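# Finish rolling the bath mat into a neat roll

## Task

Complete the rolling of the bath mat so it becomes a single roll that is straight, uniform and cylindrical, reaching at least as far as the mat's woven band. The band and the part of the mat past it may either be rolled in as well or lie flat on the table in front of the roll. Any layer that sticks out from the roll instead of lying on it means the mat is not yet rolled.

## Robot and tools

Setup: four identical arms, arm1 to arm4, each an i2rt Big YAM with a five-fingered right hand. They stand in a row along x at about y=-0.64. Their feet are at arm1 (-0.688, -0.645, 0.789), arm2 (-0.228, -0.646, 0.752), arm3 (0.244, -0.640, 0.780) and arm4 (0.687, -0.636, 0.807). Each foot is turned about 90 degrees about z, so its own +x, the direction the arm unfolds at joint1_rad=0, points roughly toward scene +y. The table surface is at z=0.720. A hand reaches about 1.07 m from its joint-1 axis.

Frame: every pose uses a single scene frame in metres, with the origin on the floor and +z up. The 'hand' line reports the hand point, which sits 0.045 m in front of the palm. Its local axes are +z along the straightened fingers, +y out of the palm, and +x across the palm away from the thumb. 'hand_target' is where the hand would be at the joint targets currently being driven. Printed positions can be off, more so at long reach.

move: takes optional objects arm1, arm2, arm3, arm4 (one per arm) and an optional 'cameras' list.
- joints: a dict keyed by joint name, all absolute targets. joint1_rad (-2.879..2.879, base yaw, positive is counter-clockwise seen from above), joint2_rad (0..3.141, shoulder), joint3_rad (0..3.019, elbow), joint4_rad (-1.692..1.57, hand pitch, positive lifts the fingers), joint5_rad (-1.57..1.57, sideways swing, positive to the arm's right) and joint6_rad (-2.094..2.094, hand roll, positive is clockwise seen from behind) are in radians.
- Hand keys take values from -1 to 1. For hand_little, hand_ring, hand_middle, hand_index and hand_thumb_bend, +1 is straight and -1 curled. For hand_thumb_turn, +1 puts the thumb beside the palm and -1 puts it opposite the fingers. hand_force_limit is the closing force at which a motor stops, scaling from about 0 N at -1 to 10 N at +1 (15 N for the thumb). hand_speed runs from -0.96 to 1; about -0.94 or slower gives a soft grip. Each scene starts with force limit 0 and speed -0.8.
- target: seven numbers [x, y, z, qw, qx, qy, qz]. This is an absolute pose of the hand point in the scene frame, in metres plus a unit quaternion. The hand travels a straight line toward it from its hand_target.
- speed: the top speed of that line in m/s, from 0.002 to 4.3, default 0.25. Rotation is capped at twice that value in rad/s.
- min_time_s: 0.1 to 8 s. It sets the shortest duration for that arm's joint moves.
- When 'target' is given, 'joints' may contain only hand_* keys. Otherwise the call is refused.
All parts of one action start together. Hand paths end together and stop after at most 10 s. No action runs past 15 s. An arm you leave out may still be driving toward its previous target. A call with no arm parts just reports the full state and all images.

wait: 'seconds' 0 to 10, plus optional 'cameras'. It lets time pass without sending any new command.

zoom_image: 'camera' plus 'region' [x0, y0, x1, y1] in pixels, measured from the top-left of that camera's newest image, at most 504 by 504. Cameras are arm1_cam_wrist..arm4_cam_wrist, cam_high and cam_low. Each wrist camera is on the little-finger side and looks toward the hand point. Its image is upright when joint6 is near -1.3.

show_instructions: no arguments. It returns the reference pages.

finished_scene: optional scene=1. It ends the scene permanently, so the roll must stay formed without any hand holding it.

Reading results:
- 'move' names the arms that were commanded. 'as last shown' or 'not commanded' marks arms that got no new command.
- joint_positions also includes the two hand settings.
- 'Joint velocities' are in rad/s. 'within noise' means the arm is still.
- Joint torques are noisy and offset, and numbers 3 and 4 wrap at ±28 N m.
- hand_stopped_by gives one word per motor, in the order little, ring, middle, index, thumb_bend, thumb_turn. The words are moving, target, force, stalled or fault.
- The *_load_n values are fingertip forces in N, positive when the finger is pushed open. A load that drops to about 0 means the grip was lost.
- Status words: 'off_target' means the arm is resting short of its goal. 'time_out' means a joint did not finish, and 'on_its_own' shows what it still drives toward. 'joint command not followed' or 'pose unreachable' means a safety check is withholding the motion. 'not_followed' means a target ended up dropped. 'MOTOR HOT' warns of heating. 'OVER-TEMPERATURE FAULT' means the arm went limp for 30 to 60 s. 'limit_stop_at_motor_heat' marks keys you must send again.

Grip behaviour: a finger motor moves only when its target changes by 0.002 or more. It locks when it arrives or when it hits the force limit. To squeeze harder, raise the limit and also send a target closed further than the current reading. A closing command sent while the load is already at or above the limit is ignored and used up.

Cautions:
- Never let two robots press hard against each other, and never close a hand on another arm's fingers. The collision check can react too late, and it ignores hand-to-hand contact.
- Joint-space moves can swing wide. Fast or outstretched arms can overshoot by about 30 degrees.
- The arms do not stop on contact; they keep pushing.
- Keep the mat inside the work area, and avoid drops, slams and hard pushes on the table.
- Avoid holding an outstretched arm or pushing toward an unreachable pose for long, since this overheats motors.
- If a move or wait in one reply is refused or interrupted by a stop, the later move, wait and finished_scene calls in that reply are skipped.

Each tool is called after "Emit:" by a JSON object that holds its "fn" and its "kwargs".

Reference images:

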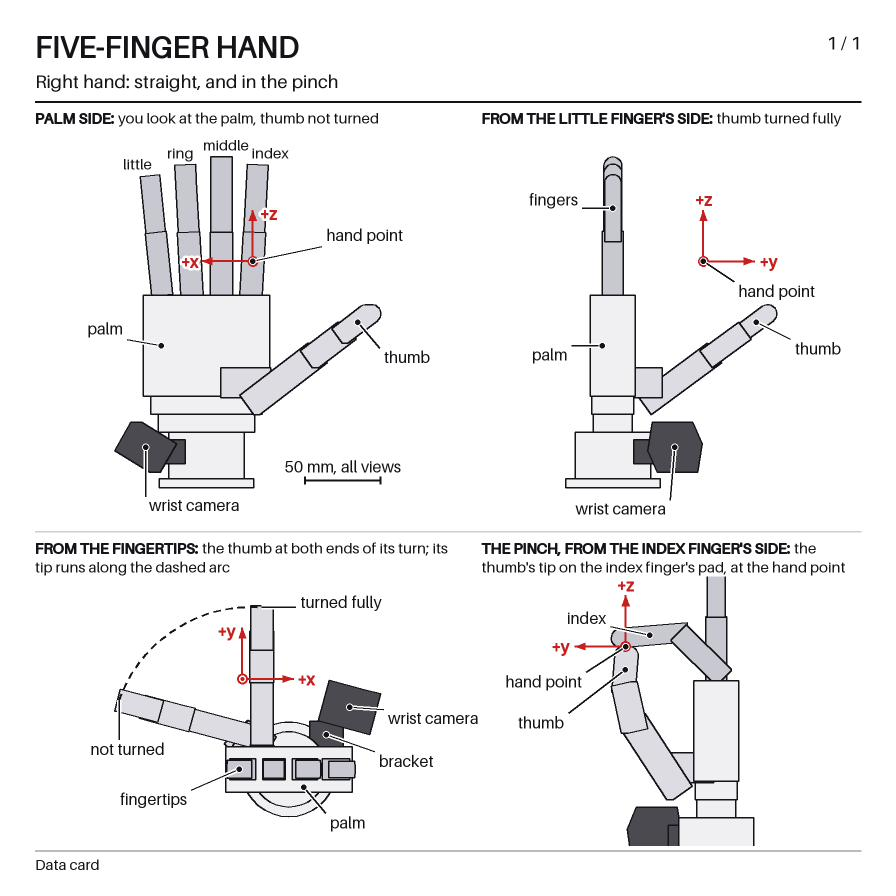

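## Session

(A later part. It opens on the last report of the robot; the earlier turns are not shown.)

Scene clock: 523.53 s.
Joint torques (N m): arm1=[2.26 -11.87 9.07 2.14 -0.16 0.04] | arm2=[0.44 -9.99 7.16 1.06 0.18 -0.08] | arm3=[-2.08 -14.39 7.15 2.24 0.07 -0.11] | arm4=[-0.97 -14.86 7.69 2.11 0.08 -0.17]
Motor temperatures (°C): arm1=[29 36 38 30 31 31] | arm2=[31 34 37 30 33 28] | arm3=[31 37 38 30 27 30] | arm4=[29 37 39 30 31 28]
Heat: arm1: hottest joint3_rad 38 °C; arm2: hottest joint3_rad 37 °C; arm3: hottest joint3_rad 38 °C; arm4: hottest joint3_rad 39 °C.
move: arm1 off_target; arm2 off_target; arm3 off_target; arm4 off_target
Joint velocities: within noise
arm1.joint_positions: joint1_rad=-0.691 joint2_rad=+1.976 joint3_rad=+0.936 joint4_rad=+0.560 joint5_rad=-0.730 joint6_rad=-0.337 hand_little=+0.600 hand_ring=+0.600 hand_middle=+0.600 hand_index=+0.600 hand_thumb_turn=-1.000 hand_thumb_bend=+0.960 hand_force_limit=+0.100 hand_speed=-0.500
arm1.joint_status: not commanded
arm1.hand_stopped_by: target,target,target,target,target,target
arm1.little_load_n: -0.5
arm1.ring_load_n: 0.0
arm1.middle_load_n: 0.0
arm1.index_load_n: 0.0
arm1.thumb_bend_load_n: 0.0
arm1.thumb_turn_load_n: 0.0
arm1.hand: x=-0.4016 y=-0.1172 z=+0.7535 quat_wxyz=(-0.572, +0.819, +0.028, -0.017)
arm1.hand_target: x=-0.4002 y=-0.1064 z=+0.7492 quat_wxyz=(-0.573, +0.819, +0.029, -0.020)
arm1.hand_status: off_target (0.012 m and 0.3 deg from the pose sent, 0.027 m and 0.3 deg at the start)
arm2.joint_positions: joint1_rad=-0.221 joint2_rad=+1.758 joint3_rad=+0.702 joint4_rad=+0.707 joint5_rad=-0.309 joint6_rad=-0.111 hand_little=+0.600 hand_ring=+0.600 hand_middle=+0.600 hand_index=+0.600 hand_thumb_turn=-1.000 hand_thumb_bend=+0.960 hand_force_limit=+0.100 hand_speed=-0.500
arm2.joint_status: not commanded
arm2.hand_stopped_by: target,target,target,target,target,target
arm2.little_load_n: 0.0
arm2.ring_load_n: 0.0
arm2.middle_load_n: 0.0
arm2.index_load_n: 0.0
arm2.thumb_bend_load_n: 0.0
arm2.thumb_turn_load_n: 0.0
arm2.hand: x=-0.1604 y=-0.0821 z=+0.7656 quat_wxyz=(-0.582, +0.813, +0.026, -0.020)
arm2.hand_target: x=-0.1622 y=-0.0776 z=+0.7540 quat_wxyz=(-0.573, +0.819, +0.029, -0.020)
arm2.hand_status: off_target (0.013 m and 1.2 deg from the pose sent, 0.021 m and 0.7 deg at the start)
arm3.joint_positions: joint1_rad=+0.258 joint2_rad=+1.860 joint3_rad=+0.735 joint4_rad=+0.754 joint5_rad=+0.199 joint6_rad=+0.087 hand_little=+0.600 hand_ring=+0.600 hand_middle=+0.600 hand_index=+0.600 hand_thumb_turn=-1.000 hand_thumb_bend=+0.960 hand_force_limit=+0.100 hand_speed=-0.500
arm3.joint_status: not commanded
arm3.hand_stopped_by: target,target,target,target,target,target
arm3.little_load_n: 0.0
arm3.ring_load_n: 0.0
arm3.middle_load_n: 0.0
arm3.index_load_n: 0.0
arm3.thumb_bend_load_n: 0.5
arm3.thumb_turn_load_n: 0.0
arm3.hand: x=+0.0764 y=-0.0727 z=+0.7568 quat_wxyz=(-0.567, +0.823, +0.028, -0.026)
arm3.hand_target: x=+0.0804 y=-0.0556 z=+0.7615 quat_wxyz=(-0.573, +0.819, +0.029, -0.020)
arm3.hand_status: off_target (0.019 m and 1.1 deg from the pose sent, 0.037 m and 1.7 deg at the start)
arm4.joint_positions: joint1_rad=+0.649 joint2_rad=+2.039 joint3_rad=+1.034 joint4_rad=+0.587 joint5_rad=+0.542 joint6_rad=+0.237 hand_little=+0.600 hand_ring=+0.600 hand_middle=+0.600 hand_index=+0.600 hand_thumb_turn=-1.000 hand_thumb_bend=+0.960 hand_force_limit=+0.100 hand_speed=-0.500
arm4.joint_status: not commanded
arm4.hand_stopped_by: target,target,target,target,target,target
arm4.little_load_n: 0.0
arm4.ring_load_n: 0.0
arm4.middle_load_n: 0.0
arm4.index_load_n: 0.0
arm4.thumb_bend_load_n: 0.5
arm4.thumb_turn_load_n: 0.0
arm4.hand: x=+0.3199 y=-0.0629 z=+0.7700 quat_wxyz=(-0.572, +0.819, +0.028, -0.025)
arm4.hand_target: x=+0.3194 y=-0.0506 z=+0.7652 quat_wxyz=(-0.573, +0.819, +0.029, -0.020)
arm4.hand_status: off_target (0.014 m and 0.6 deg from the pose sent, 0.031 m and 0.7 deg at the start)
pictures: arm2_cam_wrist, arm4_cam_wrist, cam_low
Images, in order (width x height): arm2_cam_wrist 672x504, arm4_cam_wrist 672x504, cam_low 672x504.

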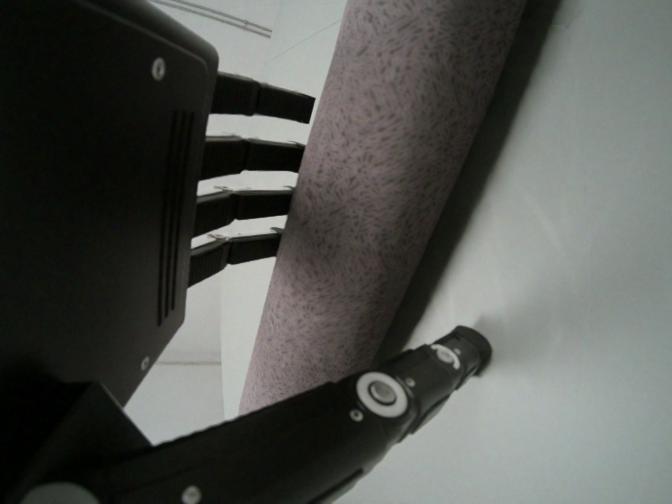

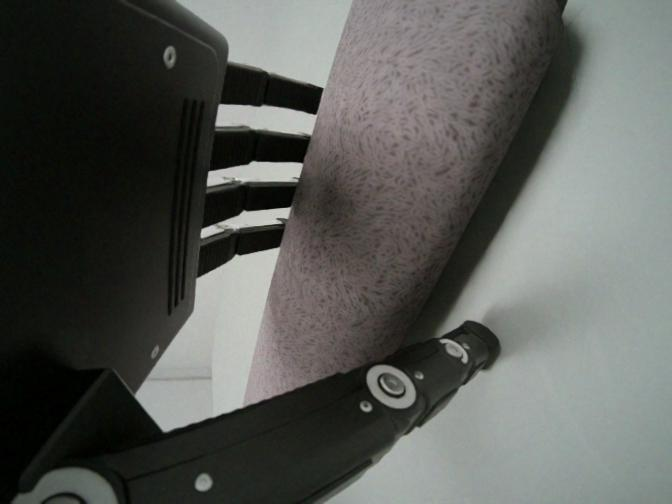

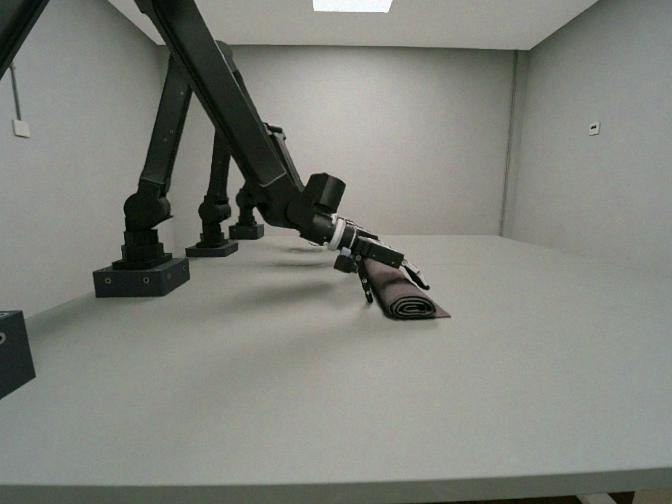

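Emit:
{"fn": "move", "kwargs": {"cameras": ["cam_low","cam_high"]}}

Emit:
{"fn": "zoom_image", "kwargs": {"camera": "cam_low", "region": [320, 180, 520, 340]}}

Scene clock: 524.70 s.
Joint torques (N m): arm1=[0.73 -12.57 8.92 2.22 -0.18 0] | arm2=[-0.03 -10.46 7.5 0.96 0.12 -0.1] | arm3=[-2.08 -14.39 7.16 2.24 0.06 -0.11] | arm4=[-1.26 -13.92 7.77 2.14 0.05 -0.22]
Motor temperatures (°C): arm1=[29 36 38 30 31 31] | arm2=[31 34 37 30 33 28] | arm3=[31 37 38 30 27 30] | arm4=[29 37 38 30 31 28]
Heat: arm1: hottest joint3_rad 38 °C; arm2: hottest joint3_rad 37 °C; arm3: hottest joint3_rad 38 °C; arm4: hottest joint3_rad 38 °C.
Joint velocities: within noise
arm1.joint_positions: joint1_rad=-0.691 joint2_rad=+1.976 joint3_rad=+0.936 joint4_rad=+0.560 joint5_rad=-0.730 joint6_rad=-0.337 hand_little=+0.600 hand_ring=+0.600 hand_middle=+0.600 hand_index=+0.600 hand_thumb_turn=-1.000 hand_thumb_bend=+0.960 hand_force_limit=+0.100 hand_speed=-0.500
arm1.joint_status: not commanded
arm1.hand_stopped_by: target,target,target,target,target,target
arm1.little_load_n: 0.0
arm1.ring_load_n: 0.0
arm1.middle_load_n: 0.0
arm1.index_load_n: 0.0
arm1.thumb_bend_load_n: 0.5
arm1.thumb_turn_load_n: 0.0
arm1.hand: x=-0.4016 y=-0.1172 z=+0.7535 quat_wxyz=(-0.572, +0.819, +0.028, -0.018) (m; scene frame)
arm1.hand_target: x=-0.4003 y=-0.1064 z=+0.7492 quat_wxyz=(-0.573, +0.819, +0.029, -0.020) (m; scene frame)
arm1.hand_status: off_target (0.012 m and 0.3 deg from the pose sent, 0.027 m and 0.3 deg at the start)
arm2.joint_positions: joint1_rad=-0.221 joint2_rad=+1.758 joint3_rad=+0.702 joint4_rad=+0.707 joint5_rad=-0.309 joint6_rad=-0.111 hand_little=+0.600 hand_ring=+0.600 hand_middle=+0.600 hand_index=+0.600 hand_thumb_turn=-1.000 hand_thumb_bend=+0.960 hand_force_limit=+0.100 hand_speed=-0.500
arm2.joint_status: not commanded
arm2.hand_stopped_by: target,target,target,target,target,target
arm2.little_load_n: 0.0
arm2.ring_load_n: 0.0
arm2.middle_load_n: 0.0
arm2.index_load_n: 0.0
arm2.thumb_bend_load_n: 0.0
arm2.thumb_turn_load_n: 0.5
arm2.hand: x=-0.1604 y=-0.0821 z=+0.7656 quat_wxyz=(-0.582, +0.813, +0.026, -0.020) (m; scene frame)
arm2.hand_target: x=-0.1622 y=-0.0776 z=+0.7540 quat_wxyz=(-0.573, +0.819, +0.029, -0.020) (m; scene frame)
arm2.hand_status: off_target (0.013 m and 1.2 deg from the pose sent, 0.021 m and 0.7 deg at the start)
arm3.joint_positions: joint1_rad=+0.258 joint2_rad=+1.860 joint3_rad=+0.735 joint4_rad=+0.754 joint5_rad=+0.199 joint6_rad=+0.087 hand_little=+0.600 hand_ring=+0.600 hand_middle=+0.600 hand_index=+0.600 hand_thumb_turn=-1.000 hand_thumb_bend=+0.960 hand_force_limit=+0.100 hand_speed=-0.500
arm3.joint_status: not commanded
arm3.hand_stopped_by: target,target,target,target,target,target
arm3.little_load_n: 0.0
arm3.ring_load_n: 0.0
arm3.middle_load_n: 0.0
arm3.index_load_n: 0.0
arm3.thumb_bend_load_n: 0.0
arm3.thumb_turn_load_n: 0.0
arm3.hand: x=+0.0764 y=-0.0727 z=+0.7568 quat_wxyz=(-0.567, +0.823, +0.028, -0.026) (m; scene frame)
arm3.hand_target: x=+0.0804 y=-0.0556 z=+0.7615 quat_wxyz=(-0.573, +0.819, +0.029, -0.020) (m; scene frame)
arm3.hand_status: off_target (0.019 m and 1.1 deg from the pose sent, 0.037 m and 1.7 deg at the start)
arm4.joint_positions: joint1_rad=+0.649 joint2_rad=+2.039 joint3_rad=+1.034 joint4_rad=+0.587 joint5_rad=+0.542 joint6_rad=+0.237 hand_little=+0.600 hand_ring=+0.600 hand_middle=+0.600 hand_index=+0.600 hand_thumb_turn=-1.000 hand_thumb_bend=+0.960 hand_force_limit=+0.100 hand_speed=-0.500
arm4.joint_status: not commanded
arm4.hand_stopped_by: target,target,target,target,target,target
arm4.little_load_n: 0.0
arm4.ring_load_n: 0.0
arm4.middle_load_n: 0.0
arm4.index_load_n: 0.0
arm4.thumb_bend_load_n: 0.5
arm4.thumb_turn_load_n: -0.5
arm4.hand: x=+0.3199 y=-0.0629 z=+0.7700 quat_wxyz=(-0.572, +0.819, +0.028, -0.025) (m; scene frame)
arm4.hand_target: x=+0.3194 y=-0.0506 z=+0.7652 quat_wxyz=(-0.573, +0.819, +0.029, -0.020) (m; scene frame)
arm4.hand_status: off_target (0.014 m and 0.6 deg from the pose sent, 0.031 m and 0.7 deg at the start)
pictures: cam_high, cam_low
Images, in order (width x height): cam_high 672x504, cam_low 672x504.

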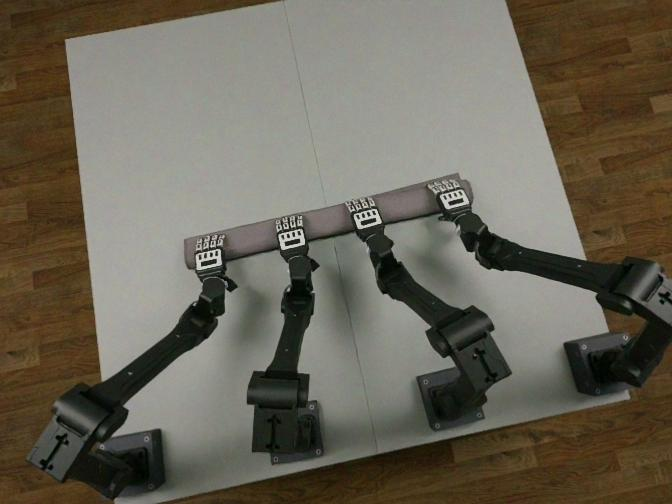

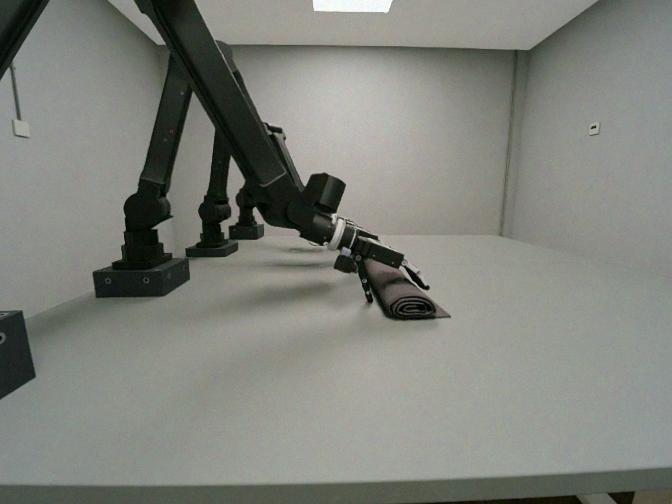

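Scaled by 2.520 from the camera's image (finer frame: 960x720).

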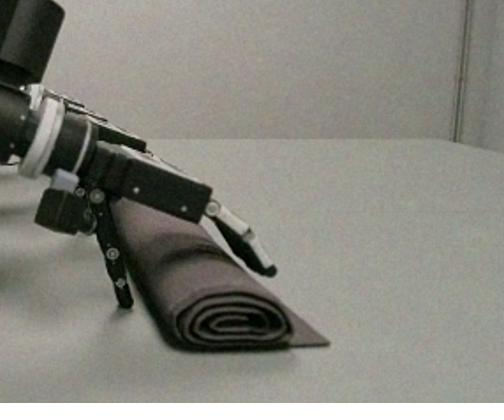

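Emit:
{"fn": "move", "kwargs": {"arm1": {"joints": {"hand_little": 0.42, "hand_ring": 0.42, "hand_middle": 0.42, "hand_index": 0.42, "hand_thumb_bend": 0.55, "hand_speed": -0.65}}, "arm2": {"joints": {"hand_little": 0.42, "hand_ring": 0.42, "hand_middle": 0.42, "hand_index": 0.42, "hand_thumb_bend": 0.55, "hand_speed": -0.65}}, "arm3": {"joints": {"hand_little": 0.42, "hand_ring": 0.42, "hand_middle": 0.42, "hand_index": 0.42, "hand_thumb_bend": 0.55, "hand_speed": -0.65}}, "arm4": {"joints": {"hand_little": 0.42, "hand_ring": 0.42, "hand_middle": 0.42, "hand_index": 0.42, "hand_thumb_bend": 0.55, "hand_speed": -0.65}}, "cameras": ["cam_low"]}}

Emit:
{"fn": "zoom_image", "kwargs": {"camera": "cam_low", "region": [320, 180, 520, 340]}}

Scene clock: 526.30 s.
Joint torques (N m): arm1=[0.79 -11.22 7.75 2.32 -0.19 0.06] | arm2=[-0.38 -10.58 6.22 1.09 0.13 -0.12] | arm3=[-2.02 -14.56 6.52 2.24 0.09 -0.1] | arm4=[-0.62 -14.1 7.28 2.11 0.1 -0.19]
Motor temperatures (°C): arm1=[29 36 38 30 31 31] | arm2=[31 34 37 30 33 28] | arm3=[31 37 38 30 27 30] | arm4=[29 37 38 30 31 28]
Heat: arm1: hottest joint3_rad 38 °C; arm2: hottest joint3_rad 37 °C; arm3: hottest joint3_rad 38 °C; arm4: hottest joint3_rad 38 °C.
move: arm1 done; arm2 done; arm3 done; arm4 done
Joint velocities: within noise
arm1.joint_positions: joint1_rad=-0.684 joint2_rad=+1.976 joint3_rad=+0.950 joint4_rad=+0.561 joint5_rad=-0.730 joint6_rad=-0.334 hand_little=+0.420 hand_ring=+0.420 hand_middle=+0.420 hand_index=+0.420 hand_thumb_turn=-1.000 hand_thumb_bend=+0.551 hand_force_limit=+0.100 hand_speed=-0.650
arm1.joint_status: all done
arm1.hand_stopped_by: target,target,target,target,target,target
arm1.little_load_n: 0.0
arm1.ring_load_n: 0.0
arm1.middle_load_n: 2.0
arm1.index_load_n: 0.0
arm1.thumb_bend_load_n: 1.0
arm1.thumb_turn_load_n: 0.0
arm1.hand: x=-0.4009 y=-0.1104 z=+0.7584 quat_wxyz=(-0.576, +0.816, +0.032, -0.016)
arm1.hand_target: x=-0.4002 y=-0.1064 z=+0.7492 quat_wxyz=(-0.573, +0.819, +0.029, -0.020)
arm1.hand_status: not commanded
arm2.joint_positions: joint1_rad=-0.220 joint2_rad=+1.759 joint3_rad=+0.716 joint4_rad=+0.710 joint5_rad=-0.308 joint6_rad=-0.111 hand_little=+0.420 hand_ring=+0.420 hand_middle=+0.421 hand_index=+0.420 hand_thumb_turn=-1.000 hand_thumb_bend=+0.551 hand_force_limit=+0.100 hand_speed=-0.650
arm2.joint_status: all done
arm2.hand_stopped_by: target,target,target,target,target,target
arm2.little_load_n: 0.0
arm2.ring_load_n: 0.0
arm2.middle_load_n: 4.0
arm2.index_load_n: 0.0
arm2.thumb_bend_load_n: 1.5
arm2.thumb_turn_load_n: 0.0
arm2.hand: x=-0.1593 y=-0.0754 z=+0.7711 quat_wxyz=(-0.588, +0.809, +0.027, -0.018)
arm2.hand_target: x=-0.1620 y=-0.0776 z=+0.7541 quat_wxyz=(-0.573, +0.819, +0.029, -0.020)
arm2.hand_status: not commanded
arm3.joint_positions: joint1_rad=+0.257 joint2_rad=+1.861 joint3_rad=+0.744 joint4_rad=+0.754 joint5_rad=+0.198 joint6_rad=+0.087 hand_little=+0.420 hand_ring=+0.420 hand_middle=+0.420 hand_index=+0.420 hand_thumb_turn=-1.000 hand_thumb_bend=+0.551 hand_force_limit=+0.100 hand_speed=-0.650
arm3.joint_status: all done
arm3.hand_stopped_by: target,target,target,target,target,target
arm3.little_load_n: 0.0
arm3.ring_load_n: 0.0
arm3.middle_load_n: 0.5
arm3.index_load_n: 1.0
arm3.thumb_bend_load_n: 1.0
arm3.thumb_turn_load_n: 0.0
arm3.hand: x=+0.0757 y=-0.0682 z=+0.7600 quat_wxyz=(-0.570, +0.821, +0.027, -0.027)
arm3.hand_target: x=+0.0803 y=-0.0558 z=+0.7614 quat_wxyz=(-0.573, +0.819, +0.029, -0.020)
arm3.hand_status: not commanded
arm4.joint_positions: joint1_rad=+0.646 joint2_rad=+2.042 joint3_rad=+1.039 joint4_rad=+0.587 joint5_rad=+0.541 joint6_rad=+0.236 hand_little=+0.420 hand_ring=+0.420 hand_middle=+0.420 hand_index=+0.420 hand_thumb_turn=-1.000 hand_thumb_bend=+0.552 hand_force_limit=+0.100 hand_speed=-0.650
arm4.joint_status: all done
arm4.hand_stopped_by: target,target,target,target,target,target
arm4.little_load_n: 0.0
arm4.ring_load_n: 0.0
arm4.middle_load_n: 3.0
arm4.index_load_n: 0.5
arm4.thumb_bend_load_n: 2.0
arm4.thumb_turn_load_n: 0.0
arm4.hand: x=+0.3204 y=-0.0602 z=+0.7703 quat_wxyz=(-0.573, +0.819, +0.027, -0.024)
arm4.hand_target: x=+0.3194 y=-0.0506 z=+0.7651 quat_wxyz=(-0.573, +0.819, +0.029, -0.020)
arm4.hand_status: not commanded
Images, in order (width x height): cam_low 672x504.

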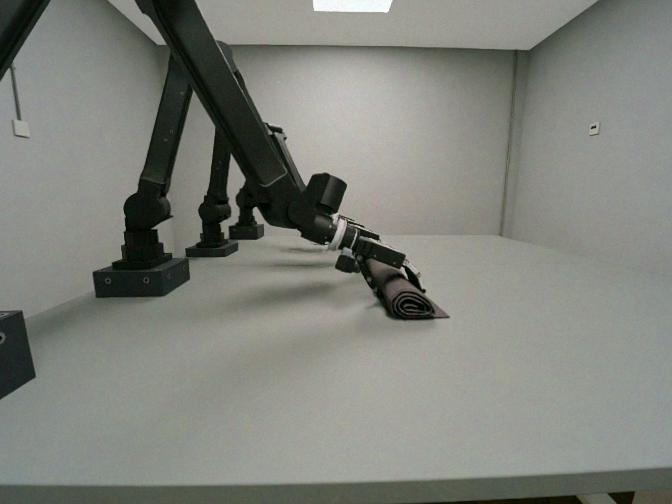

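Scaled by 2.520 from the camera's image (finer frame: 960x720).

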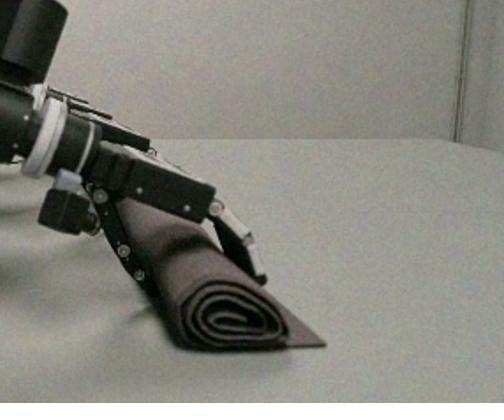

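Emit:
{"fn": "move", "kwargs": {"arm1": {"joints": {"hand_little": 0.37, "hand_ring": 0.37, "hand_middle": 0.37, "hand_index": 0.37, "hand_thumb_bend": 0.45, "hand_speed": -0.72}}, "arm2": {"joints": {"hand_little": 0.37, "hand_ring": 0.37, "hand_middle": 0.37, "hand_index": 0.37, "hand_thumb_bend": 0.45, "hand_speed": -0.72}}, "arm3": {"joints": {"hand_little": 0.37, "hand_ring": 0.37, "hand_middle": 0.37, "hand_index": 0.37, "hand_thumb_bend": 0.45, "hand_speed": -0.72}}, "arm4": {"joints": {"hand_little": 0.37, "hand_ring": 0.37, "hand_middle": 0.37, "hand_index": 0.37, "hand_thumb_bend": 0.45, "hand_speed": -0.72}}, "cameras": ["cam_low"]}}

Emit:
{"fn": "zoom_image", "kwargs": {"camera": "cam_low", "region": [360, 240, 500, 340]}}

Scene clock: 529.40 s.
Joint torques (N m): arm1=[1.03 -12.22 7.43 2.26 -0.16 -0.03] | arm2=[-0.21 -11.34 6.04 0.95 0.18 -0.12] | arm3=[-1.9 -14.62 6.53 2.25 0.1 -0.11] | arm4=[-0.67 -15.15 7.02 2 0.06 -0.19]
Motor temperatures (°C): arm1=[29 36 38 30 31 31] | arm2=[31 33 37 30 33 28] | arm3=[31 37 38 30 27 30] | arm4=[29 37 38 30 31 28]
Heat: arm1: hottest joint3_rad 38 °C; arm2: hottest joint3_rad 37 °C; arm3: hottest joint3_rad 38 °C; arm4: hottest joint3_rad 38 °C.
move: arm1 done; arm2 off_target; arm3 done; arm4 done
Joint velocities: within noise
arm1.joint_positions: joint1_rad=-0.684 joint2_rad=+1.976 joint3_rad=+0.952 joint4_rad=+0.563 joint5_rad=-0.730 joint6_rad=-0.332 hand_little=+0.370 hand_ring=+0.370 hand_middle=+0.371 hand_index=+0.370 hand_thumb_turn=-1.000 hand_thumb_bend=+0.451 hand_force_limit=+0.100 hand_speed=-0.720
arm1.joint_status: all done
arm1.hand_stopped_by: target,target,target,target,target,target
arm1.little_load_n: 0.0
arm1.ring_load_n: 0.0
arm1.middle_load_n: 3.5
arm1.index_load_n: 0.0
arm1.thumb_bend_load_n: 1.0
arm1.thumb_turn_load_n: 0.5
arm1.hand: x=-0.4002 y=-0.1095 z=+0.7595 quat_wxyz=(-0.577, +0.816, +0.032, -0.016)
arm1.hand_target: x=-0.4002 y=-0.1063 z=+0.7492 quat_wxyz=(-0.573, +0.819, +0.029, -0.020)
arm1.hand_status: not commanded
arm2.joint_positions: joint1_rad=-0.220 joint2_rad=+1.759 joint3_rad=+0.716 joint4_rad=+0.711 joint5_rad=-0.308 joint6_rad=-0.111 hand_little=+0.370 hand_ring=+0.370 hand_middle=+0.399 hand_index=+0.370 hand_thumb_turn=-1.000 hand_thumb_bend=+0.452 hand_force_limit=+0.100 hand_speed=-0.720
arm2.joint_status: hand_middle off_target (ended at +0.399, target +0.370); the others done
arm2.hand_stopped_by: target,target,force,target,target,target
arm2.little_load_n: 0.0
arm2.ring_load_n: 0.0
arm2.middle_load_n: 5.5
arm2.index_load_n: 0.0
arm2.thumb_bend_load_n: 2.5
arm2.thumb_turn_load_n: 0.0
arm2.hand: x=-0.1591 y=-0.0749 z=+0.7717 quat_wxyz=(-0.588, +0.808, +0.027, -0.018)
arm2.hand_target: x=-0.1619 y=-0.0775 z=+0.7542 quat_wxyz=(-0.573, +0.819, +0.029, -0.020)
arm2.hand_status: not commanded
arm3.joint_positions: joint1_rad=+0.257 joint2_rad=+1.861 joint3_rad=+0.744 joint4_rad=+0.754 joint5_rad=+0.198 joint6_rad=+0.087 hand_little=+0.370 hand_ring=+0.370 hand_middle=+0.371 hand_index=+0.370 hand_thumb_turn=-1.000 hand_thumb_bend=+0.452 hand_force_limit=+0.100 hand_speed=-0.720
arm3.joint_status: all done
arm3.hand_stopped_by: target,target,target,target,target,target
arm3.little_load_n: 0.0
arm3.ring_load_n: 0.0
arm3.middle_load_n: 3.5
arm3.index_load_n: 1.0
arm3.thumb_bend_load_n: 2.5
arm3.thumb_turn_load_n: 0.0
arm3.hand: x=+0.0756 y=-0.0682 z=+0.7600 quat_wxyz=(-0.570, +0.821, +0.027, -0.027)
arm3.hand_target: x=+0.0803 y=-0.0558 z=+0.7614 quat_wxyz=(-0.573, +0.819, +0.029, -0.020)
arm3.hand_status: not commanded
arm4.joint_positions: joint1_rad=+0.645 joint2_rad=+2.042 joint3_rad=+1.043 joint4_rad=+0.587 joint5_rad=+0.542 joint6_rad=+0.236 hand_little=+0.370 hand_ring=+0.370 hand_middle=+0.371 hand_index=+0.370 hand_thumb_turn=-1.000 hand_thumb_bend=+0.451 hand_force_limit=+0.100 hand_speed=-0.720
arm4.joint_status: all done
arm4.hand_stopped_by: target,target,target,target,target,target
arm4.little_load_n: 0.0
arm4.ring_load_n: 0.0
arm4.middle_load_n: 3.0
arm4.index_load_n: 0.5
arm4.thumb_bend_load_n: 1.5
arm4.thumb_turn_load_n: 0.0
arm4.hand: x=+0.3199 y=-0.0584 z=+0.7719 quat_wxyz=(-0.574, +0.818, +0.026, -0.025)
arm4.hand_target: x=+0.3194 y=-0.0505 z=+0.7652 quat_wxyz=(-0.573, +0.819, +0.029, -0.020)
arm4.hand_status: not commanded
Images, in order (width x height): cam_low 672x504.

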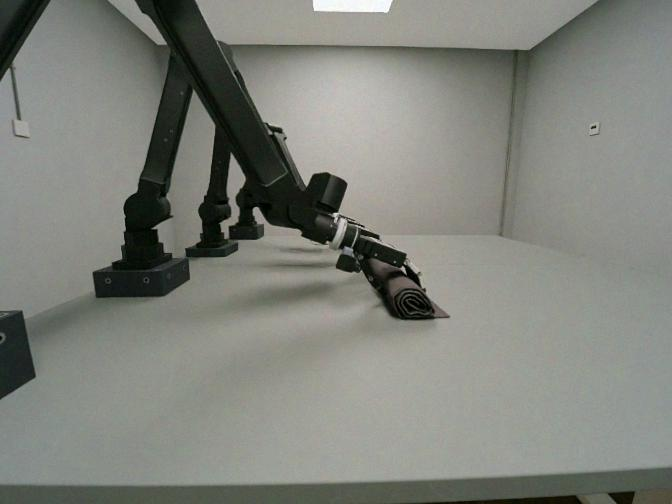

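Scaled by 3.600 from the camera's image (finer frame: 960x720).

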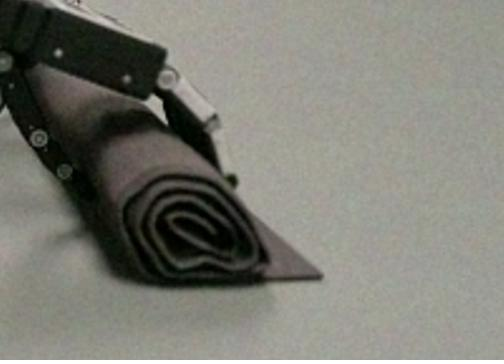

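Emit:
{"fn": "move", "kwargs": {"arm1": {"target": [-0.400, -0.101, 0.758, 0.4746, -0.8796, -0.0307, 0.0166], "speed": 0.08}, "arm2": {"target": [-0.162, -0.070, 0.762, 0.4613, -0.8866, -0.0310, 0.0161], "speed": 0.08}, "arm3": {"target": [0.081, -0.051, 0.770, 0.4301, -0.9022, -0.0315, 0.0150], "speed": 0.08}, "arm4": {"target": [0.319, -0.043, 0.774, 0.4065, -0.9130, -0.0319, 0.0142], "speed": 0.08}, "cameras": ["cam_low"]}}

Emit:
{"fn": "zoom_image", "kwargs": {"camera": "cam_low", "region": [360, 240, 500, 340]}}

Scene clock: 533.37 s.
Joint torques (N m): arm1=[1.08 -12.75 8.58 1.28 -0.01 -0.17] | arm2=[0.21 -13.33 7.12 0.2 0.32 -0.13] | arm3=[-2.02 -17.2 7.43 1.02 0.04 0.14] | arm4=[-0.38 -16.56 8.79 0.88 -0.05 -0.05]
Motor temperatures (°C): arm1=[29 36 39 30 31 31] | arm2=[31 33 37 30 33 28] | arm3=[31 37 38 30 27 30] | arm4=[29 37 38 30 31 28]
Heat: arm1: hottest joint3_rad 39 °C; arm2: hottest joint3_rad 37 °C; arm3: hottest joint3_rad 38 °C; arm4: hottest joint3_rad 38 °C.
move: arm1 done; arm2 off_target; arm3 done; arm4 off_target
Joint velocities: within noise
arm1.joint_positions: joint1_rad=-0.635 joint2_rad=+1.919 joint3_rad=+1.080 joint4_rad=+0.142 joint5_rad=-0.607 joint6_rad=-0.448 hand_little=+0.370 hand_ring=+0.370 hand_middle=+0.371 hand_index=+0.370 hand_thumb_turn=-1.000 hand_thumb_bend=+0.451 hand_force_limit=+0.100 hand_speed=-0.720
arm1.joint_status: not commanded
arm1.hand_stopped_by: target,target,target,target,target,target
arm1.little_load_n: 0.0
arm1.ring_load_n: 0.0
arm1.middle_load_n: 4.0
arm1.index_load_n: 0.0
arm1.thumb_bend_load_n: 0.5
arm1.thumb_turn_load_n: 0.0
arm1.hand: x=-0.4001 y=-0.1014 z=+0.7662 quat_wxyz=(-0.485, +0.874, +0.030, -0.016)
arm1.hand_target: x=-0.4002 y=-0.1012 z=+0.7580 quat_wxyz=(-0.475, +0.879, +0.031, -0.017)
arm1.hand_status: done (0.008 m and 1.4 deg from the pose sent, 0.009 m and 13.9 deg at the start)
arm2.joint_positions: joint1_rad=-0.188 joint2_rad=+1.707 joint3_rad=+0.899 joint4_rad=+0.223 joint5_rad=-0.247 joint6_rad=-0.164 hand_little=+0.370 hand_ring=+0.370 hand_middle=+0.399 hand_index=+0.370 hand_thumb_turn=-1.000 hand_thumb_bend=+0.452 hand_force_limit=+0.100 hand_speed=-0.720
arm2.joint_status: not commanded
arm2.hand_stopped_by: target,target,force,target,target,target
arm2.little_load_n: 0.0
arm2.ring_load_n: -0.5
arm2.middle_load_n: 6.0
arm2.index_load_n: 0.5
arm2.thumb_bend_load_n: 2.0
arm2.thumb_turn_load_n: 0.0
arm2.hand: x=-0.1599 y=-0.0627 z=+0.7785 quat_wxyz=(-0.483, +0.875, +0.029, -0.015)
arm2.hand_target: x=-0.1621 y=-0.0705 z=+0.7623 quat_wxyz=(-0.461, +0.886, +0.031, -0.016)
arm2.hand_status: off_target (0.018 m and 2.9 deg from the pose sent, 0.011 m and 17.1 deg at the start)
arm3.joint_positions: joint1_rad=+0.233 joint2_rad=+1.800 joint3_rad=+0.969 joint4_rad=+0.155 joint5_rad=+0.147 joint6_rad=+0.108 hand_little=+0.370 hand_ring=+0.370 hand_middle=+0.371 hand_index=+0.370 hand_thumb_turn=-1.000 hand_thumb_bend=+0.452 hand_force_limit=+0.100 hand_speed=-0.720
arm3.joint_status: not commanded
arm3.hand_stopped_by: target,target,target,target,target,target
arm3.little_load_n: 0.0
arm3.ring_load_n: 0.0
arm3.middle_load_n: 2.5
arm3.index_load_n: 0.5
arm3.thumb_bend_load_n: 1.0
arm3.thumb_turn_load_n: 0.0
arm3.hand: x=+0.0754 y=-0.0559 z=+0.7674 quat_wxyz=(-0.436, +0.899, +0.040, -0.016)
arm3.hand_target: x=+0.0810 y=-0.0512 z=+0.7701 quat_wxyz=(-0.430, +0.902, +0.031, -0.015)
arm3.hand_status: done (0.008 m and 1.2 deg from the pose sent, 0.021 m and 18.6 deg at the start)
arm4.joint_positions: joint1_rad=+0.583 joint2_rad=+2.000 joint3_rad=+1.297 joint4_rad=-0.077 joint5_rad=+0.381 joint6_rad=+0.366 hand_little=+0.370 hand_ring=+0.370 hand_middle=+0.371 hand_index=+0.370 hand_thumb_turn=-1.000 hand_thumb_bend=+0.451 hand_force_limit=+0.100 hand_speed=-0.720
arm4.joint_status: not commanded
arm4.hand_stopped_by: target,target,target,target,target,target
arm4.little_load_n: 0.0
arm4.ring_load_n: 0.0
arm4.middle_load_n: 2.5
arm4.index_load_n: 0.5
arm4.thumb_bend_load_n: 1.5
arm4.thumb_turn_load_n: 0.0
arm4.hand: x=+0.3186 y=-0.0463 z=+0.7840 quat_wxyz=(-0.418, +0.908, +0.032, -0.019)
arm4.hand_target: x=+0.3191 y=-0.0433 z=+0.7742 quat_wxyz=(-0.407, +0.913, +0.032, -0.014)
arm4.hand_status: off_target (0.011 m and 1.5 deg from the pose sent, 0.016 m and 22.2 deg at the start)
Images, in order (width x height): cam_low 672x504.

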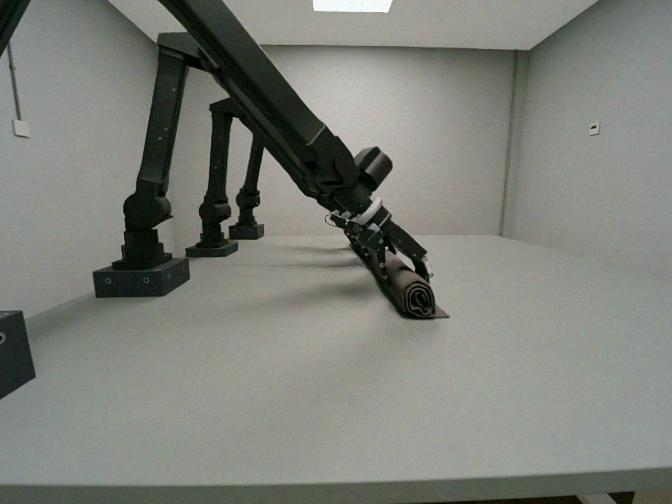

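Scaled by 3.600 from the camera's image (finer frame: 960x720).

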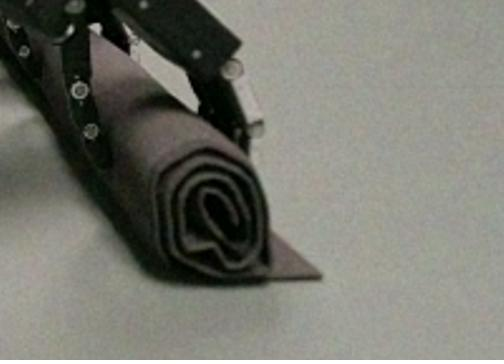

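Emit:
{"fn": "move", "kwargs": {"arm1": {"target": [-0.400, -0.094, 0.768, 0.3827, -0.9233, -0.0322, 0.0134], "speed": 0.08}, "arm2": {"target": [-0.162, -0.062, 0.770, 0.3420, -0.9391, -0.0328, 0.0119], "speed": 0.08}, "arm3": {"target": [0.082, -0.044, 0.778, 0.2840, -0.9582, -0.0335, 0.0099], "speed": 0.08}, "arm4": {"target": [0.319, -0.034, 0.782, 0.2249, -0.9738, -0.0340, 0.0079], "speed": 0.08}, "cameras": ["cam_low"]}}

Emit:
{"fn": "zoom_image", "kwargs": {"camera": "cam_low", "region": [360, 240, 500, 340]}}

Scene clock: 536.87 s.
Joint torques (N m): arm1=[2.49 -13.51 10.47 1.42 -0.13 -0.13] | arm2=[0.85 -11.93 9.14 -0.01 0.2 -0.1] | arm3=[-2.14 -17.03 9.5 0.94 0.09 0.14] | arm4=[-0.44 -17.55 9.87 0.44 -0.12 -0.08]
Motor temperatures (°C): arm1=[29 36 39 30 31 31] | arm2=[31 33 37 30 33 28] | arm3=[31 37 38 30 27 30] | arm4=[29 37 39 30 31 28]
Heat: arm1: hottest joint3_rad 39 °C; arm2: hottest joint3_rad 37 °C; arm3: hottest joint3_rad 38 °C; arm4: hottest joint3_rad 39 °C.
move: arm1 done; arm2 off_target; arm3 off_target; arm4 off_target
Joint velocities: within noise
arm1.joint_positions: joint1_rad=-0.590 joint2_rad=+1.914 joint3_rad=+1.224 joint4_rad=-0.206 joint5_rad=-0.472 joint6_rad=-0.517 hand_little=+0.370 hand_ring=+0.370 hand_middle=+0.371 hand_index=+0.370 hand_thumb_turn=-1.000 hand_thumb_bend=+0.451 hand_force_limit=+0.100 hand_speed=-0.720
arm1.joint_status: not commanded
arm1.hand_stopped_by: target,target,target,target,target,target
arm1.little_load_n: 0.5
arm1.ring_load_n: 0.0
arm1.middle_load_n: 2.5
arm1.index_load_n: 0.0
arm1.thumb_bend_load_n: 0.5
arm1.thumb_turn_load_n: -0.5
arm1.hand: x=-0.4002 y=-0.1001 z=+0.7735 quat_wxyz=(-0.389, +0.921, +0.028, -0.012)
arm1.hand_target: x=-0.4001 y=-0.0943 z=+0.7680 quat_wxyz=(-0.383, +0.923, +0.032, -0.013)
arm1.hand_status: done (0.008 m and 1.0 deg from the pose sent, 0.008 m and 13.1 deg at the start)
arm2.joint_positions: joint1_rad=-0.161 joint2_rad=+1.736 joint3_rad=+1.122 joint4_rad=-0.235 joint5_rad=-0.174 joint6_rad=-0.198 hand_little=+0.370 hand_ring=+0.370 hand_middle=+0.399 hand_index=+0.370 hand_thumb_turn=-1.000 hand_thumb_bend=+0.452 hand_force_limit=+0.100 hand_speed=-0.720
arm2.joint_status: not commanded
arm2.hand_stopped_by: target,target,force,target,target,target
arm2.little_load_n: 0.0
arm2.ring_load_n: 0.0
arm2.middle_load_n: 3.5
arm2.index_load_n: 0.0
arm2.thumb_bend_load_n: 2.0
arm2.thumb_turn_load_n: 0.0
arm2.hand: x=-0.1595 y=-0.0601 z=+0.7870 quat_wxyz=(-0.363, +0.931, +0.028, -0.011)
arm2.hand_target: x=-0.1621 y=-0.0625 z=+0.7703 quat_wxyz=(-0.342, +0.939, +0.033, -0.012)
arm2.hand_status: off_target (0.017 m and 2.6 deg from the pose sent, 0.009 m and 17.8 deg at the start)
arm3.joint_positions: joint1_rad=+0.211 joint2_rad=+1.853 joint3_rad=+1.244 joint4_rad=-0.380 joint5_rad=+0.089 joint6_rad=+0.127 hand_little=+0.370 hand_ring=+0.370 hand_middle=+0.371 hand_index=+0.370 hand_thumb_turn=-1.000 hand_thumb_bend=+0.452 hand_force_limit=+0.100 hand_speed=-0.720
arm3.joint_status: not commanded
arm3.hand_stopped_by: target,target,target,target,target,target
arm3.little_load_n: 0.0
arm3.ring_load_n: 0.0
arm3.middle_load_n: 1.5
arm3.index_load_n: 1.0
arm3.thumb_bend_load_n: 1.0
arm3.thumb_turn_load_n: 0.0
arm3.hand: x=+0.0763 y=-0.0553 z=+0.7794 quat_wxyz=(-0.290, +0.956, +0.044, -0.012)
arm3.hand_target: x=+0.0822 y=-0.0444 z=+0.7780 quat_wxyz=(-0.284, +0.958, +0.033, -0.010)
arm3.hand_status: off_target (0.013 m and 1.4 deg from the pose sent, 0.017 m and 18.8 deg at the start)
arm4.joint_positions: joint1_rad=+0.519 joint2_rad=+2.123 joint3_rad=+1.682 joint4_rad=-0.691 joint5_rad=+0.195 joint6_rad=+0.415 hand_little=+0.370 hand_ring=+0.370 hand_middle=+0.371 hand_index=+0.370 hand_thumb_turn=-1.000 hand_thumb_bend=+0.451 hand_force_limit=+0.100 hand_speed=-0.720
arm4.joint_status: not commanded
arm4.hand_stopped_by: target,target,target,target,target,target
arm4.little_load_n: 0.0
arm4.ring_load_n: 0.0
arm4.middle_load_n: 1.5
arm4.index_load_n: 0.5
arm4.thumb_bend_load_n: 1.5
arm4.thumb_turn_load_n: 0.0
arm4.hand: x=+0.3194 y=-0.0381 z=+0.7960 quat_wxyz=(-0.238, +0.970, +0.036, -0.013)
arm4.hand_target: x=+0.3192 y=-0.0345 z=+0.7821 quat_wxyz=(-0.225, +0.974, +0.034, -0.008)
arm4.hand_status: off_target (0.015 m and 1.7 deg from the pose sent, 0.013 m and 23.5 deg at the start)
Images, in order (width x height): cam_low 672x504.

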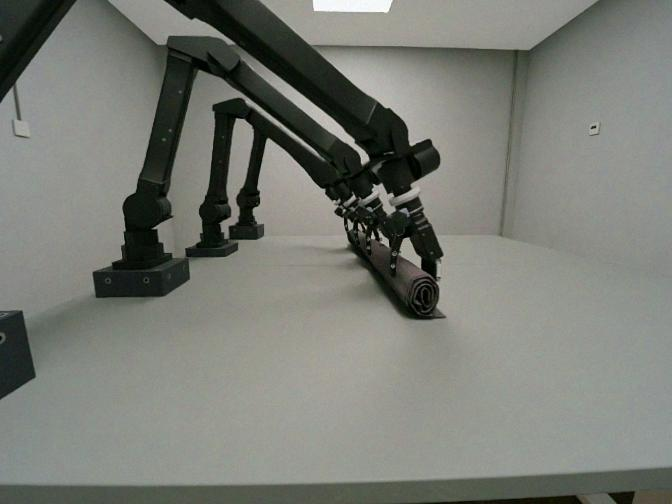

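Scaled by 3.600 from the camera's image (finer frame: 960x720).

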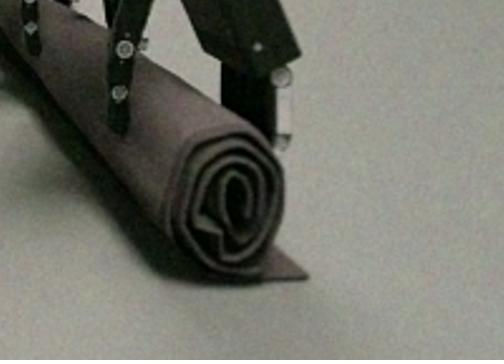

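Emit:
{"fn": "move", "kwargs": {"arm1": {"target": [-0.400, -0.088, 0.779, 0.2924, -0.9557, -0.0334, 0.0102], "speed": 0.08}, "arm2": {"target": [-0.162, -0.053, 0.777, 0.2078, -0.9776, -0.0341, 0.0073], "speed": 0.08}, "arm3": {"target": [0.083, -0.036, 0.786, 0.1218, -0.9919, -0.0346, 0.0043], "speed": 0.08}, "arm4": {"target": [0.319, -0.024, 0.789, 0.0349, -0.9988, -0.0349, 0.0012], "speed": 0.08}, "cameras": ["cam_low", "cam_high"]}}

Emit:
{"fn": "zoom_image", "kwargs": {"camera": "cam_low", "region": [360, 240, 500, 340]}}

Emit:
{"fn": "zoom_image", "kwargs": {"camera": "cam_high", "region": [160, 170, 330, 280]}}

Scene clock: 540.60 s.
Joint torques (N m): arm1=[2.78 -14.33 11.56 1.33 -0.26 -0.17] | arm2=[-0.09 -13.92 9.68 0.16 0.3 -0.13] | arm3=[-2.2 -20.25 9.91 0.43 0.09 0.12] | arm4=[-0.73 -20.95 10.91 -0.21 -0.18 -0.21]
Motor temperatures (°C): arm1=[29 36 39 30 31 31] | arm2=[31 33 38 30 33 28] | arm3=[31 38 39 30 27 30] | arm4=[29 37 39 30 31 28]
Heat: arm1: hottest joint3_rad 39 °C; arm2: hottest joint3_rad 38 °C; arm3: hottest joint3_rad 39 °C; arm4: hottest joint3_rad 39 °C.
move: arm1 off_target; arm2 off_target; arm3 off_target; arm4 done
Joint velocities: within noise
arm1.joint_positions: joint1_rad=-0.547 joint2_rad=+1.952 joint3_rad=+1.390 joint4_rad=-0.505 joint5_rad=-0.346 joint6_rad=-0.547 hand_little=+0.370 hand_ring=+0.370 hand_middle=+0.371 hand_index=+0.370 hand_thumb_turn=-1.000 hand_thumb_bend=+0.451 hand_force_limit=+0.100 hand_speed=-0.720
arm1.joint_status: not commanded
arm1.hand_stopped_by: target,target,target,target,target,target
arm1.little_load_n: 0.5
arm1.ring_load_n: 0.5
arm1.middle_load_n: 1.0
arm1.index_load_n: 0.0
arm1.thumb_bend_load_n: 0.0
arm1.thumb_turn_load_n: -0.5
arm1.hand: x=-0.4011 y=-0.0979 z=+0.7832 quat_wxyz=(-0.296, +0.955, +0.027, -0.010)
arm1.hand_target: x=-0.4002 y=-0.0883 z=+0.7791 quat_wxyz=(-0.293, +0.956, +0.033, -0.010)
arm1.hand_status: off_target (0.011 m and 0.9 deg from the pose sent, 0.013 m and 11.9 deg at the start)
arm2.joint_positions: joint1_rad=-0.133 joint2_rad=+1.865 joint3_rad=+1.419 joint4_rad=-0.676 joint5_rad=-0.100 joint6_rad=-0.211 hand_little=+0.370 hand_ring=+0.370 hand_middle=+0.399 hand_index=+0.370 hand_thumb_turn=-1.000 hand_thumb_bend=+0.452 hand_force_limit=+0.100 hand_speed=-0.720
arm2.joint_status: not commanded
arm2.hand_stopped_by: target,target,force,target,target,target
arm2.little_load_n: 0.0
arm2.ring_load_n: 0.0
arm2.middle_load_n: 1.5
arm2.index_load_n: 0.0
arm2.thumb_bend_load_n: 2.5
arm2.thumb_turn_load_n: 0.0
arm2.hand: x=-0.1598 y=-0.0511 z=+0.7952 quat_wxyz=(-0.230, +0.973, +0.029, -0.006)
arm2.hand_target: x=-0.1621 y=-0.0536 z=+0.7773 quat_wxyz=(-0.208, +0.977, +0.034, -0.007)
arm2.hand_status: off_target (0.018 m and 2.6 deg from the pose sent, 0.013 m and 18.6 deg at the start)
arm3.joint_positions: joint1_rad=+0.190 joint2_rad=+2.040 joint3_rad=+1.622 joint4_rad=-0.903 joint5_rad=+0.034 joint6_rad=+0.129 hand_little=+0.370 hand_ring=+0.370 hand_middle=+0.370 hand_index=+0.370 hand_thumb_turn=-1.000 hand_thumb_bend=+0.451 hand_force_limit=+0.100 hand_speed=-0.720
arm3.joint_status: not commanded
arm3.hand_stopped_by: target,target,target,target,target,target
arm3.little_load_n: 0.0
arm3.ring_load_n: 0.0
arm3.middle_load_n: 0.0
arm3.index_load_n: 0.5
arm3.thumb_bend_load_n: 0.5
arm3.thumb_turn_load_n: 0.0
arm3.hand: x=+0.0764 y=-0.0472 z=+0.7873 quat_wxyz=(-0.126, +0.991, +0.045, -0.006)
arm3.hand_target: x=+0.0832 y=-0.0364 z=+0.7860 quat_wxyz=(-0.122, +0.992, +0.035, -0.004)
arm3.hand_status: off_target (0.013 m and 1.3 deg from the pose sent, 0.021 m and 19.7 deg at the start)
arm4.joint_positions: joint1_rad=+0.465 joint2_rad=+2.439 joint3_rad=+2.271 joint4_rad=-1.333 joint5_rad=+0.026 joint6_rad=+0.415 hand_little=+0.370 hand_ring=+0.370 hand_middle=+0.370 hand_index=+0.370 hand_thumb_turn=-1.000 hand_thumb_bend=+0.451 hand_force_limit=+0.100 hand_speed=-0.720
arm4.joint_status: not commanded
arm4.hand_stopped_by: target,target,target,target,target,target
arm4.little_load_n: 0.0
arm4.ring_load_n: 0.0
arm4.middle_load_n: 0.0
arm4.index_load_n: 0.0
arm4.thumb_bend_load_n: 0.0
arm4.thumb_turn_load_n: 0.0
arm4.hand: x=+0.3197 y=-0.0297 z=+0.7964 quat_wxyz=(-0.039, +0.999, +0.031, -0.002)
arm4.hand_target: x=+0.3192 y=-0.0244 z=+0.7890 quat_wxyz=(-0.036, +0.999, +0.035, -0.002)
arm4.hand_status: done (0.009 m and 0.7 deg from the pose sent, 0.016 m and 23.6 deg at the start)
pictures: cam_high, cam_low
Images, in order (width x height): cam_high 672x504, cam_low 672x504.

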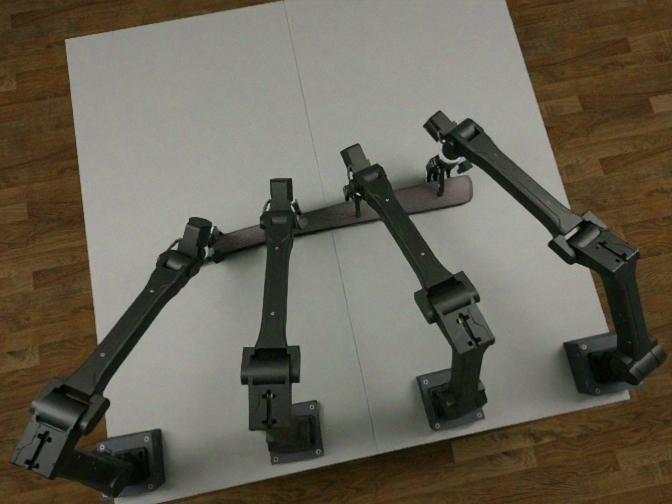

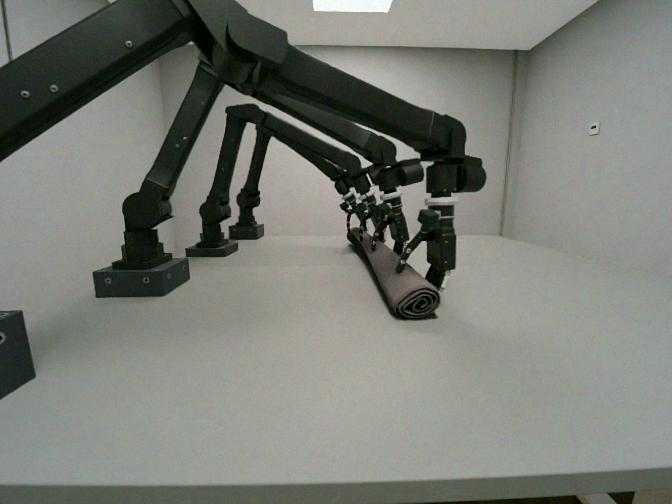

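Scaled by 3.600 from the camera's image (finer frame: 960x720).

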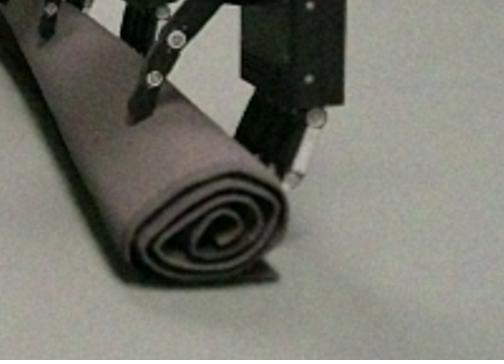

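Scaled by 2.965 from the camera's image (finer frame: 960x720).

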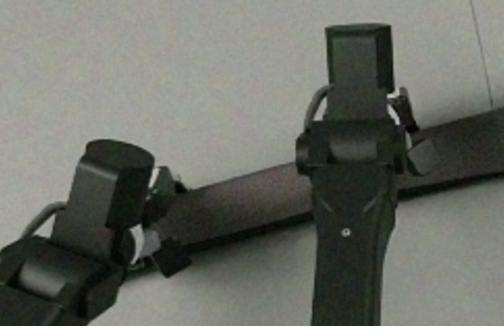

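Emit:
{"fn": "move", "kwargs": {"arm1": {"joints": {"hand_thumb_bend": 0.7, "hand_speed": -0.7}}, "arm2": {"joints": {"hand_thumb_bend": 0.7, "hand_speed": -0.7}}, "arm3": {"joints": {"hand_thumb_bend": 0.7, "hand_speed": -0.7}}, "arm4": {"joints": {"hand_thumb_bend": 0.7, "hand_speed": -0.7}}, "cameras": ["cam_low"]}}

Emit:
{"fn": "zoom_image", "kwargs": {"camera": "cam_low", "region": [360, 240, 500, 340]}}

Scene clock: 542.30 s.
Joint torques (N m): arm1=[2.49 -14.56 11.84 1.24 -0.17 -0.12] | arm2=[0.09 -14.62 9.85 0.01 0.25 -0.11] | arm3=[-2.2 -20.25 9.95 0.55 0.11 0.13] | arm4=[-0.85 -21.42 10.77 -0.05 -0.17 -0.22]
Motor temperatures (°C): arm1=[29 36 40 30 31 31] | arm2=[31 34 38 30 33 28] | arm3=[31 38 40 30 27 30] | arm4=[29 37 39 30 31 28]
Heat: arm1: hottest joint3_rad 40 °C; arm2: hottest joint3_rad 38 °C; arm3: hottest joint3_rad 40 °C; arm4: hottest joint3_rad 39 °C.
move: arm1 done; arm2 done; arm3 done; arm4 done
Joint velocities: within noise
arm1.joint_positions: joint1_rad=-0.547 joint2_rad=+1.952 joint3_rad=+1.390 joint4_rad=-0.508 joint5_rad=-0.346 joint6_rad=-0.548 hand_little=+0.370 hand_ring=+0.370 hand_middle=+0.371 hand_index=+0.370 hand_thumb_turn=-1.000 hand_thumb_bend=+0.700 hand_force_limit=+0.100 hand_speed=-0.700
arm1.joint_status: all done
arm1.hand_stopped_by: target,target,target,target,target,target
arm1.little_load_n: 0.0
arm1.ring_load_n: 0.5
arm1.middle_load_n: 0.0
arm1.index_load_n: 0.0
arm1.thumb_bend_load_n: 0.0
arm1.thumb_turn_load_n: 0.0
arm1.hand: x=-0.4013 y=-0.0985 z=+0.7830 quat_wxyz=(-0.295, +0.955, +0.027, -0.010)
arm1.hand_target: x=-0.4002 y=-0.0884 z=+0.7790 quat_wxyz=(-0.293, +0.956, +0.033, -0.010)
arm1.hand_status: not commanded
arm2.joint_positions: joint1_rad=-0.133 joint2_rad=+1.866 joint3_rad=+1.419 joint4_rad=-0.678 joint5_rad=-0.099 joint6_rad=-0.211 hand_little=+0.370 hand_ring=+0.370 hand_middle=+0.398 hand_index=+0.370 hand_thumb_turn=-1.000 hand_thumb_bend=+0.700 hand_force_limit=+0.100 hand_speed=-0.700
arm2.joint_status: all done
arm2.hand_stopped_by: target,target,force,target,target,target
arm2.little_load_n: 0.0
arm2.ring_load_n: 0.0
arm2.middle_load_n: -2.0
arm2.index_load_n: 0.0
arm2.thumb_bend_load_n: 0.0
arm2.thumb_turn_load_n: 0.0
arm2.hand: x=-0.1598 y=-0.0518 z=+0.7942 quat_wxyz=(-0.228, +0.973, +0.028, -0.006)
arm2.hand_target: x=-0.1619 y=-0.0536 z=+0.7773 quat_wxyz=(-0.208, +0.977, +0.034, -0.007)
arm2.hand_status: not commanded
arm3.joint_positions: joint1_rad=+0.190 joint2_rad=+2.041 joint3_rad=+1.622 joint4_rad=-0.905 joint5_rad=+0.034 joint6_rad=+0.129 hand_little=+0.370 hand_ring=+0.370 hand_middle=+0.370 hand_index=+0.370 hand_thumb_turn=-1.000 hand_thumb_bend=+0.700 hand_force_limit=+0.100 hand_speed=-0.700
arm3.joint_status: all done
arm3.hand_stopped_by: target,target,target,target,target,target
arm3.little_load_n: 0.0
arm3.ring_load_n: 0.0
arm3.middle_load_n: 0.0
arm3.index_load_n: 0.0
arm3.thumb_bend_load_n: 0.0
arm3.thumb_turn_load_n: 0.0
arm3.hand: x=+0.0764 y=-0.0479 z=+0.7870 quat_wxyz=(-0.124, +0.991, +0.045, -0.006)
arm3.hand_target: x=+0.0832 y=-0.0364 z=+0.7860 quat_wxyz=(-0.122, +0.992, +0.035, -0.004)
arm3.hand_status: not commanded
arm4.joint_positions: joint1_rad=+0.465 joint2_rad=+2.440 joint3_rad=+2.271 joint4_rad=-1.334 joint5_rad=+0.026 joint6_rad=+0.415 hand_little=+0.370 hand_ring=+0.370 hand_middle=+0.370 hand_index=+0.370 hand_thumb_turn=-1.000 hand_thumb_bend=+0.700 hand_force_limit=+0.100 hand_speed=-0.700
arm4.joint_status: all done
arm4.hand_stopped_by: target,target,target,target,target,target
arm4.little_load_n: 0.0
arm4.ring_load_n: 0.0
arm4.middle_load_n: 0.0
arm4.index_load_n: 0.5
arm4.thumb_bend_load_n: -0.5
arm4.thumb_turn_load_n: 0.0
arm4.hand: x=+0.3198 y=-0.0300 z=+0.7956 quat_wxyz=(-0.038, +0.999, +0.031, -0.002)
arm4.hand_target: x=+0.3192 y=-0.0245 z=+0.7889 quat_wxyz=(-0.036, +0.999, +0.035, -0.002)
arm4.hand_status: not commanded
Images, in order (width x height): cam_low 672x504.

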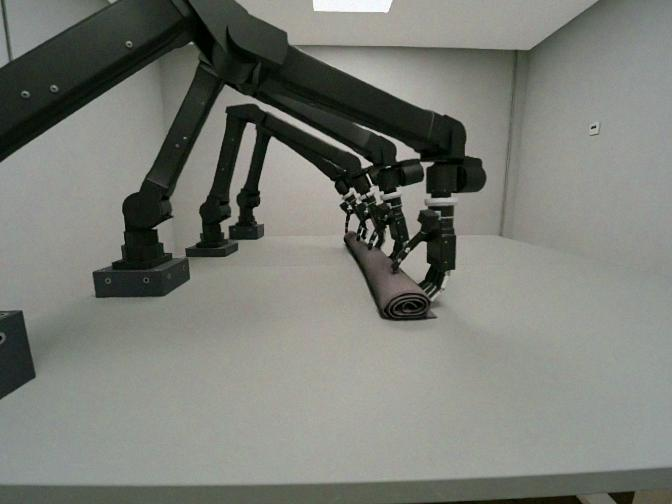

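Scaled by 3.600 from the camera's image (finer frame: 960x720).

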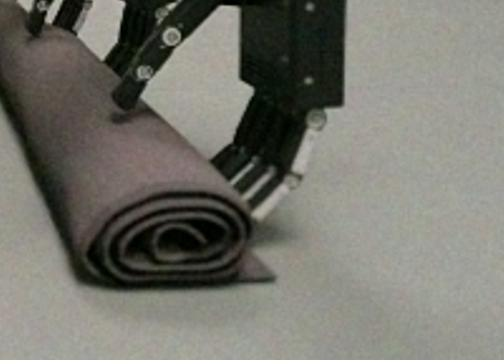

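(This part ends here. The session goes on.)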